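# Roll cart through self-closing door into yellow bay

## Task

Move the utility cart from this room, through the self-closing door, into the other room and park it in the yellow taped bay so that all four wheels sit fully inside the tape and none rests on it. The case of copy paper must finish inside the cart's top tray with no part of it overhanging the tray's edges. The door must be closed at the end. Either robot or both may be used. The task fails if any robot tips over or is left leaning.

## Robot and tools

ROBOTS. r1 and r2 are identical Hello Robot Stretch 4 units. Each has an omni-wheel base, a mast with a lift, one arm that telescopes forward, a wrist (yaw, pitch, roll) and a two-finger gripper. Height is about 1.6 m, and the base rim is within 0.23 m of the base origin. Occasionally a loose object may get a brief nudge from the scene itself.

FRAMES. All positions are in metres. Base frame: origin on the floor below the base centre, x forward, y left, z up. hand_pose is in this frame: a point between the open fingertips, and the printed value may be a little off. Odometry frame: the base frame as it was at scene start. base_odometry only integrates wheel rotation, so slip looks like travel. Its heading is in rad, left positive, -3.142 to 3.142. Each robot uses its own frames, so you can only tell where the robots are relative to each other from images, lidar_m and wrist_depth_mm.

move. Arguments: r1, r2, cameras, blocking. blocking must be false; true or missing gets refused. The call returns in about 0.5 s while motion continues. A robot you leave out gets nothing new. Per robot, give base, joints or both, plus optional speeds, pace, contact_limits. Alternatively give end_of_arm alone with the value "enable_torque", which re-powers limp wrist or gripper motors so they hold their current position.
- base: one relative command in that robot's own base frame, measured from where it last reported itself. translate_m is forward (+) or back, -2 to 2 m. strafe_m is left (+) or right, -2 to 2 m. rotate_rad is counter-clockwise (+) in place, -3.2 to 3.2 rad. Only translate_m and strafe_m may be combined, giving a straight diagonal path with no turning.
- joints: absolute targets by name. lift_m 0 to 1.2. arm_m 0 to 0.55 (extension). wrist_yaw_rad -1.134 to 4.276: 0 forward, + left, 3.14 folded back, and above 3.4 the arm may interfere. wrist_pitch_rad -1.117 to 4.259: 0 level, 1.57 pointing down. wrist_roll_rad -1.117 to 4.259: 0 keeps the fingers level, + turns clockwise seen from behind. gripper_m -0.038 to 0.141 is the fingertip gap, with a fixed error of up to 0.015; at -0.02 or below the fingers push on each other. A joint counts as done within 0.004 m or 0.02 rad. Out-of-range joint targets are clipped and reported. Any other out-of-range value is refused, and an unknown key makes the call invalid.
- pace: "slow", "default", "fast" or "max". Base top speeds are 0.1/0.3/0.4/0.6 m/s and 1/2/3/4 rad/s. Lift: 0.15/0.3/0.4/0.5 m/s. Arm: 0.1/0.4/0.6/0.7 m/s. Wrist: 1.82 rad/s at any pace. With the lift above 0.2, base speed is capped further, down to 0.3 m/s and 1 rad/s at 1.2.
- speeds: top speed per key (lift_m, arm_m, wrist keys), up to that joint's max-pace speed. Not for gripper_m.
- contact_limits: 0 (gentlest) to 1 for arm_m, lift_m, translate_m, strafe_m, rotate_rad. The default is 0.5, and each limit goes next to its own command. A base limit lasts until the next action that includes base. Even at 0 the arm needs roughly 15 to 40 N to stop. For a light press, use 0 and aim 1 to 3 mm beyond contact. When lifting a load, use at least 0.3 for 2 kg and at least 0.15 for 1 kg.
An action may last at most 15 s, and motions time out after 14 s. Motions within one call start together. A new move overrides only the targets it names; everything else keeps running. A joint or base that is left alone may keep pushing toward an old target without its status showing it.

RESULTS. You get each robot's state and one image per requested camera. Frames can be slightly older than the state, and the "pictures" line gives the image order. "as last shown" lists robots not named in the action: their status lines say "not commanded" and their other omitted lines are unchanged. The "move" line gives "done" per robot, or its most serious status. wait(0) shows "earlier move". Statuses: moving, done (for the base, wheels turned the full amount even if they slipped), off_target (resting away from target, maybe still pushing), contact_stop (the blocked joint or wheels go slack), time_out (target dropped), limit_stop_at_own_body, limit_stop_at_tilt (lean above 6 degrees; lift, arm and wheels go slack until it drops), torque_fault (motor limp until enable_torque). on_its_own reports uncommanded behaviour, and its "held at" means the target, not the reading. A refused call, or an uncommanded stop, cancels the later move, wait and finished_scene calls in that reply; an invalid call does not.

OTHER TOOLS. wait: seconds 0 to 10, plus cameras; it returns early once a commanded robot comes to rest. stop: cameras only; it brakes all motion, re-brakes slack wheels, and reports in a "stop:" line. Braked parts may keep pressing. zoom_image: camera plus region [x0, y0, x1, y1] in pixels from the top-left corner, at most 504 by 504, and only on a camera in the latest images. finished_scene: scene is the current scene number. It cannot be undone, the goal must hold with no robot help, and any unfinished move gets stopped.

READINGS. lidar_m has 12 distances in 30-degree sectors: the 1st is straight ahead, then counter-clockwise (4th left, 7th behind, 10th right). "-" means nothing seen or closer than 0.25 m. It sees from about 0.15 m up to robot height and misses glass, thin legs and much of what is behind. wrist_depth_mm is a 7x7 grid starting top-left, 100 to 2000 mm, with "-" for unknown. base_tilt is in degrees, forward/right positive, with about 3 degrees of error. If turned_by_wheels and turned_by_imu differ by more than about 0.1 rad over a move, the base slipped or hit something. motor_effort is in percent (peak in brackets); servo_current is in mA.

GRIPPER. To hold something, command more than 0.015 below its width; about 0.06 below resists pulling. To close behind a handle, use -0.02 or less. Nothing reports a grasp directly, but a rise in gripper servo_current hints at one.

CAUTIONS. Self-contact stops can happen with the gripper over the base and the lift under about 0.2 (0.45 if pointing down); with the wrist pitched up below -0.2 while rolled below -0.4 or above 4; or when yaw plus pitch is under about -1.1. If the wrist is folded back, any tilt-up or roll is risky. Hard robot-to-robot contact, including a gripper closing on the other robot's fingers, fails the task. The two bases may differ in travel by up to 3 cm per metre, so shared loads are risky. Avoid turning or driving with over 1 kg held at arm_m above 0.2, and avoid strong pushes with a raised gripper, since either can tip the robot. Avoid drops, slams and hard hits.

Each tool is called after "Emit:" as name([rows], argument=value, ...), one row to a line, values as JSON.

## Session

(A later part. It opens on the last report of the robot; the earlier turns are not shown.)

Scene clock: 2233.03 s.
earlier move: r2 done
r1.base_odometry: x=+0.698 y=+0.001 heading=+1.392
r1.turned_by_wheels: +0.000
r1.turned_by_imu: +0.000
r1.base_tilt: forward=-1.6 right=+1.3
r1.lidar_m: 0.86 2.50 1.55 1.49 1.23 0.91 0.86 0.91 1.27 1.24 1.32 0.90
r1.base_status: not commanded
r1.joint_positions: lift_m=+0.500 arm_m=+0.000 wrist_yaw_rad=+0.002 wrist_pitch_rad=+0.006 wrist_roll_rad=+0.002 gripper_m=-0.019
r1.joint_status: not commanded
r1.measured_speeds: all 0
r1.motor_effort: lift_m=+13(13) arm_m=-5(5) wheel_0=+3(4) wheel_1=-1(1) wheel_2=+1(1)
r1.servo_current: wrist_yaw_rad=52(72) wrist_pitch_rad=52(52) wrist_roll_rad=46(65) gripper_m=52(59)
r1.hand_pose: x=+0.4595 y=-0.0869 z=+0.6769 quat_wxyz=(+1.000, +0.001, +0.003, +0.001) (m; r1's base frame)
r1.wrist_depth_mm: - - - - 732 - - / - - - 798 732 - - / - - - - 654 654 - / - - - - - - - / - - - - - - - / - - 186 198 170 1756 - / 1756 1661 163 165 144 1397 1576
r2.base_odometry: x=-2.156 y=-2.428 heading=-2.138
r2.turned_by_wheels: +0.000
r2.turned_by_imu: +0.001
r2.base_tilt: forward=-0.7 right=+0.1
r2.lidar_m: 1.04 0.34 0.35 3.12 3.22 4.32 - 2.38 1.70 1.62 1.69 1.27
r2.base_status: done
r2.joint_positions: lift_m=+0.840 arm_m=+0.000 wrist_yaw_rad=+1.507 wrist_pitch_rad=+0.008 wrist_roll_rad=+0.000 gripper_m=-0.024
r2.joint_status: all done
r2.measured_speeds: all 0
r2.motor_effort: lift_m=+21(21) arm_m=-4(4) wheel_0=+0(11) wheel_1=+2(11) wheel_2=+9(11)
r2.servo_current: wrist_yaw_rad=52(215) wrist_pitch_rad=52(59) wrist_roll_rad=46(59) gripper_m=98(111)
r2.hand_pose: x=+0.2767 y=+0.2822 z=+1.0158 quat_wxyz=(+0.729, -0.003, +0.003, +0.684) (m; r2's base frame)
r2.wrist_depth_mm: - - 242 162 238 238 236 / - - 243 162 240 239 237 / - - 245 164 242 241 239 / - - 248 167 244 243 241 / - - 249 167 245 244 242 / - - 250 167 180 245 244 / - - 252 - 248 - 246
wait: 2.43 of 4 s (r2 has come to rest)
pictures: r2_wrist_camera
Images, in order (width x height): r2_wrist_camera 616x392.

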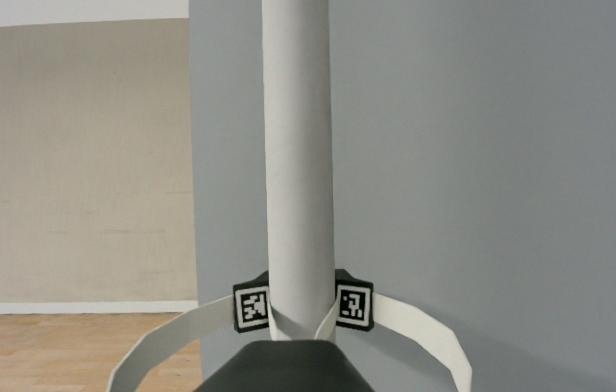

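Emit:
move(blocking=false, r2={"base":{"translate_m":-0.0327,"strafe_m":0.2172},"joints":{"wrist_yaw_rad":1.3},"pace":"slow","speeds":{"wrist_yaw_rad":0.085}}, cameras=[])

Emit:
wait(seconds=5, cameras=["r2_wrist_camera"])

Scene clock: 2237.43 s.
move: r2 moving
r1: as last shown
r1.lidar_m: 0.88 2.50 1.56 1.49 1.22 0.89 0.86 0.93 1.29 1.27 1.33 0.90
r1.motor_effort: lift_m=+13(13) arm_m=-5(5) wheel_0=+3(3) wheel_1=-1(1) wheel_2=+1(1)
r1.servo_current: wrist_yaw_rad=46(65) wrist_pitch_rad=52(52) wrist_roll_rad=52(59) gripper_m=52(52)
r1.wrist_depth_mm: - - - - 732 - - / - - - 788 715 - - / - - - - 661 654 - / - - - - - - - / - - - - - - - / - - 186 198 170 1921 - / 1756 1661 163 166 144 1397 1576
r2.base_odometry: x=-2.143 y=-2.434 heading=-2.137
r2.turned_by_wheels: +0.001
r2.turned_by_imu: +0.002
r2.base_tilt: forward=-0.7 right=+0.1
r2.lidar_m: 1.01 0.33 0.34 3.10 3.23 4.32 - 2.35 1.72 1.63 1.69 1.27
r2.base_status: translate_m moving; strafe_m moving
r2.joint_positions: lift_m=+0.840 arm_m=+0.000 wrist_yaw_rad=+1.479 wrist_pitch_rad=+0.008 wrist_roll_rad=+0.000 gripper_m=-0.024
r2.joint_status: wrist_yaw_rad moving
r2.measured_speeds: translate_m=-0.008 strafe_m=+0.052 rotate_rad=-0.003 lift_m=+0.000 arm_m=+0.000 wrist_yaw_rad=-0.068 wrist_pitch_rad=+0.000 wrist_roll_rad=+0.000
r2.motor_effort: lift_m=+21(21) arm_m=-4(4) wheel_0=-3(6) wheel_1=+7(8) wheel_2=+7(9)
r2.servo_current: wrist_yaw_rad=59(117) wrist_pitch_rad=46(52) wrist_roll_rad=39(59) gripper_m=98(104)
r2.hand_pose: x=+0.2843 y=+0.2792 z=+1.0158 quat_wxyz=(+0.739, -0.003, +0.003, +0.674) (m; r2's base frame)
r2.wrist_depth_mm: - - 242 163 240 238 237 / - - 244 164 241 240 240 / - - 244 164 242 241 240 / - - 247 167 245 244 242 / - - 248 166 245 245 244 / - - 187 167 182 247 246 / - - 251 - 249 247 247
pictures: none
No camera images: "cameras" was empty.

Scene clock: 2240.33 s.
earlier move: r2 done
r1.base_odometry: x=+0.698 y=+0.001 heading=+1.392
r1.turned_by_wheels: +0.000
r1.turned_by_imu: +0.000
r1.base_tilt: forward=-1.6 right=+1.3
r1.lidar_m: 0.89 2.48 1.56 1.49 1.21 0.90 0.85 0.90 1.28 1.27 1.34 0.92
r1.base_status: not commanded
r1.joint_positions: lift_m=+0.500 arm_m=+0.000 wrist_yaw_rad=+0.002 wrist_pitch_rad=+0.006 wrist_roll_rad=+0.002 gripper_m=-0.019
r1.joint_status: not commanded
r1.measured_speeds: all 0
r1.motor_effort: lift_m=+13(13) arm_m=-5(5) wheel_0=+3(4) wheel_1=-1(1) wheel_2=+1(1)
r1.servo_current: wrist_yaw_rad=59(65) wrist_pitch_rad=46(52) wrist_roll_rad=39(65) gripper_m=52(59)
r1.hand_pose: x=+0.4595 y=-0.0869 z=+0.6769 quat_wxyz=(+1.000, +0.001, +0.003, +0.001) (m; r1's base frame)
r1.wrist_depth_mm: - - - - 732 - - / - - - 778 723 - - / - - - - 661 647 - / - - - - - - - / - - - - - - - / - - 185 198 170 1863 - / 1756 1618 163 165 144 1397 1576
r2.base_odometry: x=-1.955 y=-2.517 heading=-2.138
r2.turned_by_wheels: +0.000
r2.turned_by_imu: +0.002
r2.base_tilt: forward=-0.7 right=+0.1
r2.lidar_m: 0.76 0.36 0.37 2.89 3.03 4.11 - 2.71 1.89 1.84 1.82 1.32
r2.base_status: done
r2.joint_positions: lift_m=+0.840 arm_m=+0.000 wrist_yaw_rad=+1.303 wrist_pitch_rad=+0.007 wrist_roll_rad=+0.000 gripper_m=-0.024
r2.joint_status: all done
r2.measured_speeds: all 0
r2.motor_effort: lift_m=+21(21) arm_m=-3(4) wheel_0=+1(6) wheel_1=+0(10) wheel_2=+10(11)
r2.servo_current: wrist_yaw_rad=46(189) wrist_pitch_rad=46(52) wrist_roll_rad=59(65) gripper_m=98(104)
r2.hand_pose: x=+0.3316 y=+0.2550 z=+1.0158 quat_wxyz=(+0.795, -0.002, +0.003, +0.606) (m; r2's base frame)
r2.wrist_depth_mm: - - 242 162 239 239 238 / - - 243 164 242 240 239 / - - 245 165 243 241 241 / - - 246 166 245 244 240 / - - 247 167 245 245 244 / - - 185 167 180 246 246 / - - 251 - 249 247 248
wait: 2.90 of 5 s (r2 has come to rest)
pictures: r2_wrist_camera
Images, in order (width x height): r2_wrist_camera 616x392.

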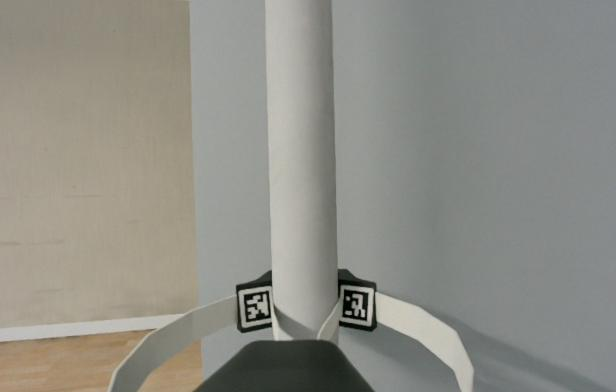

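Emit:
move(blocking=false, r2={"base":{"translate_m":0.0113,"strafe_m":0.2193},"joints":{"wrist_yaw_rad":1.1},"pace":"slow","speeds":{"wrist_yaw_rad":0.085}}, cameras=[])

Emit:
wait(seconds=5, cameras=[])

Emit:
move(blocking=false, r2={"base":{"translate_m":0.0544,"strafe_m":0.2128},"joints":{"wrist_yaw_rad":0.9},"pace":"slow","speeds":{"wrist_yaw_rad":0.085}}, cameras=[])

Emit:
wait(seconds=5, cameras=["r2_wrist_camera"])

Scene clock: 2247.63 s.
move: r2 moving
r1: as last shown
r1.lidar_m: 0.85 2.48 1.56 1.49 1.21 0.93 0.86 0.93 1.30 1.27 1.31 0.90
r1.servo_current: wrist_yaw_rad=33(65) wrist_pitch_rad=52(52) wrist_roll_rad=65(65) gripper_m=52(52)
r1.wrist_depth_mm: - - - - 732 - - / - - - 778 723 - - / - - - - 654 654 - / - - - - - - - / - - - - - - - / - - 186 198 170 1863 - / 1756 1618 163 165 144 1397 1576
r2.base_odometry: x=-1.943 y=-2.525 heading=-2.137
r2.turned_by_wheels: +0.000
r2.turned_by_imu: +0.000
r2.base_tilt: forward=-0.7 right=+0.1
r2.lidar_m: 0.70 0.35 0.39 2.88 3.00 4.07 - 2.70 1.94 1.86 1.80 1.30
r2.base_status: translate_m moving; strafe_m moving
r2.joint_positions: lift_m=+0.840 arm_m=+0.000 wrist_yaw_rad=+1.272 wrist_pitch_rad=+0.007 wrist_roll_rad=+0.000 gripper_m=-0.024
r2.joint_status: wrist_yaw_rad moving
r2.measured_speeds: translate_m=+0.002 strafe_m=+0.056 rotate_rad=+0.000 lift_m=+0.000 arm_m=+0.000 wrist_yaw_rad=-0.069 wrist_pitch_rad=+0.000 wrist_roll_rad=+0.000
r2.motor_effort: lift_m=+21(21) arm_m=-4(4) wheel_0=-3(6) wheel_1=+7(7) wheel_2=-2(9)
r2.servo_current: wrist_yaw_rad=46(111) wrist_pitch_rad=46(52) wrist_roll_rad=46(59) gripper_m=98(104)
r2.hand_pose: x=+0.3392 y=+0.2499 z=+1.0158 quat_wxyz=(+0.804, -0.002, +0.003, +0.594) (m; r2's base frame)
r2.wrist_depth_mm: - - 242 162 240 239 238 / - - 243 163 240 240 240 / - - 245 164 243 242 242 / - - 246 167 245 244 243 / - - 248 167 246 246 246 / - - 186 168 180 248 246 / - - 252 - 249 - 248
pictures: none
No camera images: "cameras" was empty.

Scene clock: 2250.50 s.
earlier move: r2 done
r1.base_odometry: x=+0.698 y=+0.001 heading=+1.392
r1.turned_by_wheels: +0.000
r1.turned_by_imu: +0.000
r1.base_tilt: forward=-1.6 right=+1.3
r1.lidar_m: 0.88 2.47 1.56 1.50 1.24 0.90 0.85 0.91 1.30 1.26 1.34 0.91
r1.base_status: not commanded
r1.joint_positions: lift_m=+0.500 arm_m=+0.000 wrist_yaw_rad=+0.002 wrist_pitch_rad=+0.006 wrist_roll_rad=+0.002 gripper_m=-0.019
r1.joint_status: not commanded
r1.measured_speeds: all 0
r1.motor_effort: lift_m=+13(13) arm_m=-5(5) wheel_0=+3(4) wheel_1=-1(1) wheel_2=+1(1)
r1.servo_current: wrist_yaw_rad=39(72) wrist_pitch_rad=46(52) wrist_roll_rad=52(65) gripper_m=52(59)
r1.hand_pose: x=+0.4595 y=-0.0869 z=+0.6769 quat_wxyz=(+1.000, +0.001, +0.003, +0.001) (m; r1's base frame)
r1.wrist_depth_mm: - - - - 732 - - / - - - 788 732 - - / - - - - 661 647 - / - - - - - - - / - - - - - - - / - - 186 199 170 1863 - / 1756 1661 163 165 144 1397 1576
r2.base_odometry: x=-1.776 y=-2.645 heading=-2.138
r2.turned_by_wheels: +0.000
r2.turned_by_imu: +0.001
r2.base_tilt: forward=-0.6 right=+0.0
r2.lidar_m: 0.60 0.34 1.75 2.68 2.81 3.76 - 2.96 2.16 2.05 1.79 1.26
r2.base_status: done
r2.joint_positions: lift_m=+0.840 arm_m=+0.000 wrist_yaw_rad=+1.100 wrist_pitch_rad=+0.007 wrist_roll_rad=+0.000 gripper_m=-0.024
r2.joint_status: all done
r2.measured_speeds: all 0
r2.motor_effort: lift_m=+21(21) arm_m=-4(4) wheel_0=-3(6) wheel_1=-2(8) wheel_2=+1(9)
r2.servo_current: wrist_yaw_rad=46(117) wrist_pitch_rad=52(59) wrist_roll_rad=39(59) gripper_m=98(104)
r2.hand_pose: x=+0.3797 y=+0.2173 z=+1.0158 quat_wxyz=(+0.853, -0.002, +0.003, +0.523) (m; r2's base frame)
r2.wrist_depth_mm: - - 241 162 240 239 239 / - - 243 164 241 241 240 / - - 245 166 244 242 242 / - - 247 165 245 244 243 / - - 248 167 246 246 246 / - - 186 167 182 247 247 / - - 250 - 250 247 248
wait: 2.87 of 5 s (r2 has come to rest)
pictures: none
No camera images: "cameras" was empty.

Scene clock: 2251.00 s.
move: r2 moving
r1: as last shown
r1.lidar_m: 0.88 2.50 1.57 1.50 1.22 0.91 0.85 0.90 1.29 1.27 1.33 0.88
r1.motor_effort: lift_m=+13(13) arm_m=-5(5) wheel_0=+3(3) wheel_1=-1(1) wheel_2=+1(1)
r1.servo_current: wrist_yaw_rad=46(59) wrist_pitch_rad=39(52) wrist_roll_rad=65(65) gripper_m=46(52)
r1.wrist_depth_mm: - - - - 723 - - / - - - 778 723 - - / - - - - 668 654 - / - - - - - - - / - - - - - - - / - - 186 199 171 1863 - / 1808 1618 163 165 144 1397 1576
r2.base_odometry: x=-1.767 y=-2.654 heading=-2.138
r2.turned_by_wheels: +0.000
r2.turned_by_imu: +0.000
r2.base_tilt: forward=-0.7 right=+0.0
r2.lidar_m: 0.57 0.39 1.75 2.65 2.78 3.77 - 3.00 2.16 2.08 1.78 1.27
r2.base_status: translate_m moving; strafe_m moving
r2.joint_positions: lift_m=+0.840 arm_m=+0.000 wrist_yaw_rad=+1.067 wrist_pitch_rad=+0.007 wrist_roll_rad=+0.000 gripper_m=-0.024
r2.joint_status: wrist_yaw_rad moving
r2.measured_speeds: translate_m=+0.012 strafe_m=+0.050 rotate_rad=+0.001 lift_m=+0.000 arm_m=+0.000 wrist_yaw_rad=-0.069 wrist_pitch_rad=+0.000 wrist_roll_rad=+0.000
r2.motor_effort: lift_m=+21(21) arm_m=-4(4) wheel_0=-4(8) wheel_1=+5(6) wheel_2=-2(2)
r2.servo_current: wrist_yaw_rad=46(78) wrist_pitch_rad=52(52) wrist_roll_rad=46(65) gripper_m=98(104)
r2.hand_pose: x=+0.3867 y=+0.2104 z=+1.0158 quat_wxyz=(+0.861, -0.002, +0.003, +0.509) (m; r2's base frame)
r2.wrist_depth_mm: - - 240 162 242 240 240 / - - 242 163 241 241 241 / - - 244 165 244 243 244 / - - 246 166 246 245 244 / - - 248 168 246 247 247 / - - 186 167 180 248 248 / - - 251 - 250 250 250
pictures: none
No camera images: "cameras" was empty.

Scene clock: 2253.93 s.
earlier move: r2 done
r1.base_odometry: x=+0.698 y=+0.001 heading=+1.392
r1.turned_by_wheels: +0.000
r1.turned_by_imu: +0.000
r1.base_tilt: forward=-1.6 right=+1.3
r1.lidar_m: 0.87 2.50 1.53 1.48 1.23 0.90 0.84 0.93 1.28 1.27 1.32 0.90
r1.base_status: not commanded
r1.joint_positions: lift_m=+0.500 arm_m=+0.000 wrist_yaw_rad=+0.002 wrist_pitch_rad=+0.006 wrist_roll_rad=+0.002 gripper_m=-0.019
r1.joint_status: not commanded
r1.measured_speeds: all 0
r1.motor_effort: lift_m=+13(13) arm_m=-5(5) wheel_0=+3(4) wheel_1=-1(1) wheel_2=+1(1)
r1.servo_current: wrist_yaw_rad=46(72) wrist_pitch_rad=46(59) wrist_roll_rad=46(65) gripper_m=52(59)
r1.hand_pose: x=+0.4595 y=-0.0869 z=+0.6769 quat_wxyz=(+1.000, +0.001, +0.003, +0.001) (m; r1's base frame)
r1.wrist_depth_mm: - - - - 723 - - / - - - 788 715 - - / - - - - 654 654 - / - - - - - - - / - - - - - - - / - - 186 198 170 1808 - / 1756 1618 163 165 144 1430 1576
r2.base_odometry: x=-1.626 y=-2.805 heading=-2.138
r2.turned_by_wheels: -0.001
r2.turned_by_imu: +0.000
r2.base_tilt: forward=-0.6 right=+0.1
r2.lidar_m: 0.51 0.38 1.64 2.46 2.57 3.45 - 3.28 2.37 2.27 1.70 1.08
r2.base_status: done
r2.joint_positions: lift_m=+0.840 arm_m=+0.000 wrist_yaw_rad=+0.897 wrist_pitch_rad=+0.007 wrist_roll_rad=+0.000 gripper_m=-0.024
r2.joint_status: all done
r2.measured_speeds: all 0
r2.motor_effort: lift_m=+21(21) arm_m=-4(4) wheel_0=-6(9) wheel_1=-3(7) wheel_2=+1(3)
r2.servo_current: wrist_yaw_rad=52(98) wrist_pitch_rad=52(59) wrist_roll_rad=39(65) gripper_m=98(111)
r2.hand_pose: x=+0.4192 y=+0.1708 z=+1.0158 quat_wxyz=(+0.901, -0.002, +0.003, +0.434) (m; r2's base frame)
r2.wrist_depth_mm: - - 241 163 241 240 241 / - - 242 163 242 241 241 / - - 244 165 243 243 242 / - - 246 165 245 245 245 / - - 246 167 246 246 247 / - - 248 167 179 248 248 / - - 250 - 249 249 250
wait: 2.93 of 5 s (r2 has come to rest)
pictures: r2_wrist_camera
Images, in order (width x height): r2_wrist_camera 616x392.

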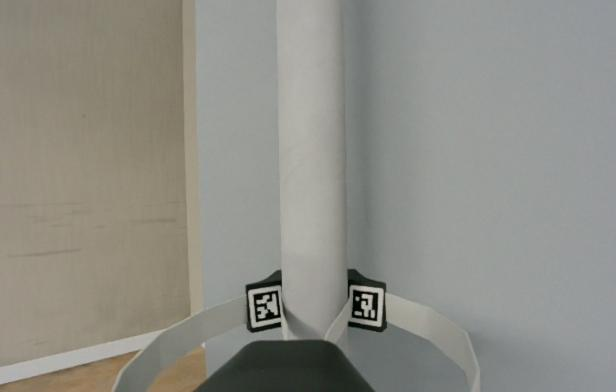

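Emit:
move(blocking=false, r2={"base":{"translate_m":0.0958,"strafe_m":0.1976},"joints":{"wrist_yaw_rad":0.7},"pace":"slow","speeds":{"wrist_yaw_rad":0.085}}, cameras=[])

Emit:
wait(seconds=5, cameras=[])

Emit:
move(blocking=false, r2={"base":{"translate_m":0.1330,"strafe_m":0.1747},"joints":{"wrist_yaw_rad":0.5},"pace":"slow","speeds":{"wrist_yaw_rad":0.085}}, cameras=[])

Emit:
wait(seconds=5, cameras=["r2_wrist_camera","r2_head_camera"])

Scene clock: 2261.27 s.
move: r2 moving
r1: as last shown
r1.lidar_m: 0.88 2.50 1.56 1.49 1.25 0.91 0.85 0.91 1.28 1.25 1.32 0.89
r1.motor_effort: lift_m=+13(13) arm_m=-5(5) wheel_0=+3(3) wheel_1=-1(1) wheel_2=+1(1)
r1.servo_current: wrist_yaw_rad=39(59) wrist_pitch_rad=46(52) wrist_roll_rad=52(59) gripper_m=46(52)
r1.wrist_depth_mm: - - - - 732 - - / - - - 798 715 - - / - - - - 661 647 - / - - - - - - - / - - - - - - - / - - 186 198 171 1863 - / 1708 1618 164 165 144 1366 1537
r2.base_odometry: x=-1.619 y=-2.816 heading=-2.139
r2.turned_by_wheels: +0.000
r2.turned_by_imu: +0.000
r2.base_tilt: forward=-0.6 right=+0.1
r2.lidar_m: 0.50 0.39 1.67 2.47 2.56 3.43 - 3.30 2.38 2.28 1.72 1.07
r2.base_status: translate_m moving; strafe_m moving
r2.joint_positions: lift_m=+0.840 arm_m=+0.000 wrist_yaw_rad=+0.865 wrist_pitch_rad=+0.007 wrist_roll_rad=+0.000 gripper_m=-0.024
r2.joint_status: wrist_yaw_rad moving
r2.measured_speeds: translate_m=+0.021 strafe_m=+0.045 rotate_rad=+0.002 lift_m=+0.000 arm_m=+0.000 wrist_yaw_rad=-0.077 wrist_pitch_rad=+0.000 wrist_roll_rad=+0.000
r2.motor_effort: lift_m=+21(21) arm_m=-4(4) wheel_0=-4(11) wheel_1=+4(5) wheel_2=+0(3)
r2.servo_current: wrist_yaw_rad=78(78) wrist_pitch_rad=46(52) wrist_roll_rad=52(52) gripper_m=98(104)
r2.hand_pose: x=+0.4245 y=+0.1627 z=+1.0158 quat_wxyz=(+0.908, -0.002, +0.003, +0.419) (m; r2's base frame)
r2.wrist_depth_mm: - - 241 162 241 243 242 / - - 242 164 242 244 245 / - - 243 165 244 246 245 / - - 245 165 246 246 247 / - - 246 166 247 250 249 / - - 185 167 181 249 251 / - - 249 - 252 252 252
pictures: none
No camera images: "cameras" was empty.

Scene clock: 2264.23 s.
earlier move: r2 done
r1.base_odometry: x=+0.698 y=+0.001 heading=+1.392
r1.turned_by_wheels: +0.000
r1.turned_by_imu: +0.000
r1.base_tilt: forward=-1.6 right=+1.3
r1.lidar_m: 0.87 2.50 1.56 1.50 1.25 0.90 0.86 0.90 1.30 1.26 1.35 0.90
r1.base_status: not commanded
r1.joint_positions: lift_m=+0.500 arm_m=+0.000 wrist_yaw_rad=+0.002 wrist_pitch_rad=+0.006 wrist_roll_rad=+0.002 gripper_m=-0.019
r1.joint_status: not commanded
r1.measured_speeds: all 0
r1.motor_effort: lift_m=+13(13) arm_m=-5(5) wheel_0=+3(4) wheel_1=-1(1) wheel_2=+1(1)
r1.servo_current: wrist_yaw_rad=59(72) wrist_pitch_rad=46(59) wrist_roll_rad=52(65) gripper_m=52(59)
r1.hand_pose: x=+0.4595 y=-0.0869 z=+0.6769 quat_wxyz=(+1.000, +0.001, +0.003, +0.001) (m; r1's base frame)
r1.wrist_depth_mm: - - - - 732 - - / - - - 798 715 - - / - - - - 654 647 - / - - - - - - - / - - - - - - - / - - 186 198 170 1921 - / 1756 1618 163 165 144 1397 1576
r2.base_odometry: x=-1.511 y=-2.992 heading=-2.140
r2.turned_by_wheels: -0.001
r2.turned_by_imu: -0.001
r2.base_tilt: forward=-0.6 right=+0.1
r2.lidar_m: 0.40 0.45 1.54 2.27 2.34 3.22 - 3.60 2.58 2.47 1.55 0.76
r2.base_status: done
r2.joint_positions: lift_m=+0.840 arm_m=+0.000 wrist_yaw_rad=+0.695 wrist_pitch_rad=+0.007 wrist_roll_rad=+0.000 gripper_m=-0.024
r2.joint_status: all done
r2.measured_speeds: all 0
r2.motor_effort: lift_m=+21(21) arm_m=-4(4) wheel_0=-12(16) wheel_1=-3(6) wheel_2=+0(4)
r2.servo_current: wrist_yaw_rad=52(104) wrist_pitch_rad=52(59) wrist_roll_rad=52(65) gripper_m=104(104)
r2.hand_pose: x=+0.4484 y=+0.1175 z=+1.0158 quat_wxyz=(+0.940, -0.001, +0.003, +0.340) (m; r2's base frame)
r2.wrist_depth_mm: - - 240 163 240 242 241 / - - 243 164 242 242 243 / - - 243 165 244 244 245 / - - 245 166 245 246 246 / - - 245 167 246 248 248 / - - 181 168 180 250 250 / - - 249 - 251 251 251
wait: 2.97 of 5 s (r2 has come to rest)
pictures: none
No camera images: "cameras" was empty.

Scene clock: 2264.73 s.
move: r2 moving
r1: as last shown
r1.lidar_m: 0.86 2.50 1.55 1.49 1.25 0.90 0.86 0.92 1.29 1.26 1.34 0.90
r1.servo_current: wrist_yaw_rad=39(65) wrist_pitch_rad=46(52) wrist_roll_rad=46(59) gripper_m=52(59)
r1.wrist_depth_mm: - - - - 732 - - / - - - 788 723 - - / - - - - 661 647 - / - - - - - - - / - - - - - - - / - - 186 198 170 1808 - / 1756 1661 164 165 144 1430 1537
r2.base_odometry: x=-1.507 y=-3.004 heading=-2.140
r2.turned_by_wheels: -0.001
r2.turned_by_imu: -0.001
r2.base_tilt: forward=-0.6 right=+0.1
r2.lidar_m: 0.40 0.44 1.54 2.28 2.37 3.20 - 3.58 2.59 2.47 1.54 0.78
r2.base_status: translate_m moving; strafe_m moving
r2.joint_positions: lift_m=+0.840 arm_m=+0.000 wrist_yaw_rad=+0.662 wrist_pitch_rad=+0.007 wrist_roll_rad=+0.000 gripper_m=-0.024
r2.joint_status: wrist_yaw_rad moving
r2.measured_speeds: translate_m=+0.030 strafe_m=+0.039 rotate_rad=+0.000 lift_m=+0.000 arm_m=+0.000 wrist_yaw_rad=-0.076 wrist_pitch_rad=+0.000 wrist_roll_rad=+0.000
r2.motor_effort: lift_m=+21(21) arm_m=-4(4) wheel_0=-9(14) wheel_1=+3(4) wheel_2=-1(3)
r2.servo_current: wrist_yaw_rad=52(91) wrist_pitch_rad=46(52) wrist_roll_rad=39(52) gripper_m=98(104)
r2.hand_pose: x=+0.4521 y=+0.1084 z=+1.0158 quat_wxyz=(+0.946, -0.001, +0.003, +0.325) (m; r2's base frame)
r2.wrist_depth_mm: - - 239 161 242 242 - / - - 241 163 243 245 246 / - - 243 166 244 247 247 / - - 244 165 247 247 249 / - - 245 167 249 249 251 / - - 183 168 180 251 252 / - 138 249 - 251 254 254
pictures: none
No camera images: "cameras" was empty.

Scene clock: 2267.70 s.
earlier move: r2 done
r1.base_odometry: x=+0.698 y=+0.001 heading=+1.392
r1.turned_by_wheels: +0.000
r1.turned_by_imu: +0.000
r1.base_tilt: forward=-1.6 right=+1.3
r1.lidar_m: 0.86 2.48 1.55 1.49 1.24 0.90 0.84 0.88 1.29 1.25 1.35 0.90
r1.base_status: not commanded
r1.joint_positions: lift_m=+0.500 arm_m=+0.000 wrist_yaw_rad=+0.002 wrist_pitch_rad=+0.006 wrist_roll_rad=+0.002 gripper_m=-0.019
r1.joint_status: not commanded
r1.measured_speeds: all 0
r1.motor_effort: lift_m=+13(13) arm_m=-5(5) wheel_0=+3(4) wheel_1=-1(1) wheel_2=+1(1)
r1.servo_current: wrist_yaw_rad=52(72) wrist_pitch_rad=52(65) wrist_roll_rad=46(65) gripper_m=52(59)
r1.hand_pose: x=+0.4595 y=-0.0869 z=+0.6769 quat_wxyz=(+1.000, +0.001, +0.003, +0.001) (m; r1's base frame)
r1.wrist_depth_mm: - - - - 732 - - / - - - 788 723 - - / - - - - 668 654 - / - - - - - - - / - - - - - - - / - - 186 198 170 1863 - / 1756 1661 163 165 144 1366 1576
r2.base_odometry: x=-1.436 y=-3.198 heading=-2.141
r2.turned_by_wheels: -0.001
r2.turned_by_imu: -0.001
r2.base_tilt: forward=-0.6 right=+0.1
r2.lidar_m: 0.41 0.48 1.32 2.11 2.19 2.99 - 3.81 2.75 2.65 1.38 0.64
r2.base_status: done
r2.joint_positions: lift_m=+0.840 arm_m=+0.000 wrist_yaw_rad=+0.493 wrist_pitch_rad=+0.007 wrist_roll_rad=+0.000 gripper_m=-0.024
r2.joint_status: all done
r2.measured_speeds: all 0
r2.motor_effort: lift_m=+21(21) arm_m=-4(4) wheel_0=-15(18) wheel_1=-3(6) wheel_2=+1(4)
r2.servo_current: wrist_yaw_rad=59(98) wrist_pitch_rad=52(59) wrist_roll_rad=39(65) gripper_m=91(111)
r2.hand_pose: x=+0.4663 y=+0.0596 z=+1.0158 quat_wxyz=(+0.970, -0.001, +0.004, +0.244) (m; r2's base frame)
r2.wrist_depth_mm: - - 240 163 240 241 243 / - - 240 166 243 242 245 / - - 243 166 244 244 246 / - - 244 167 246 247 247 / - - 245 168 247 249 250 / - - 182 169 181 250 251 / - 116 249 - 250 251 252
wait: 2.97 of 5 s (r2 has come to rest)
pictures: r2_head_camera, r2_wrist_camera
Images, in order (width x height): r2_head_camera 420x560, r2_wrist_camera 616x392.

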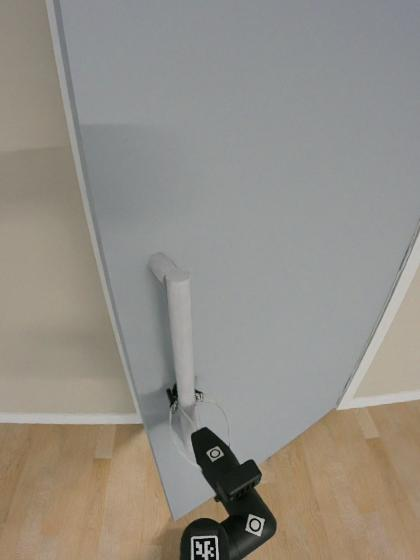

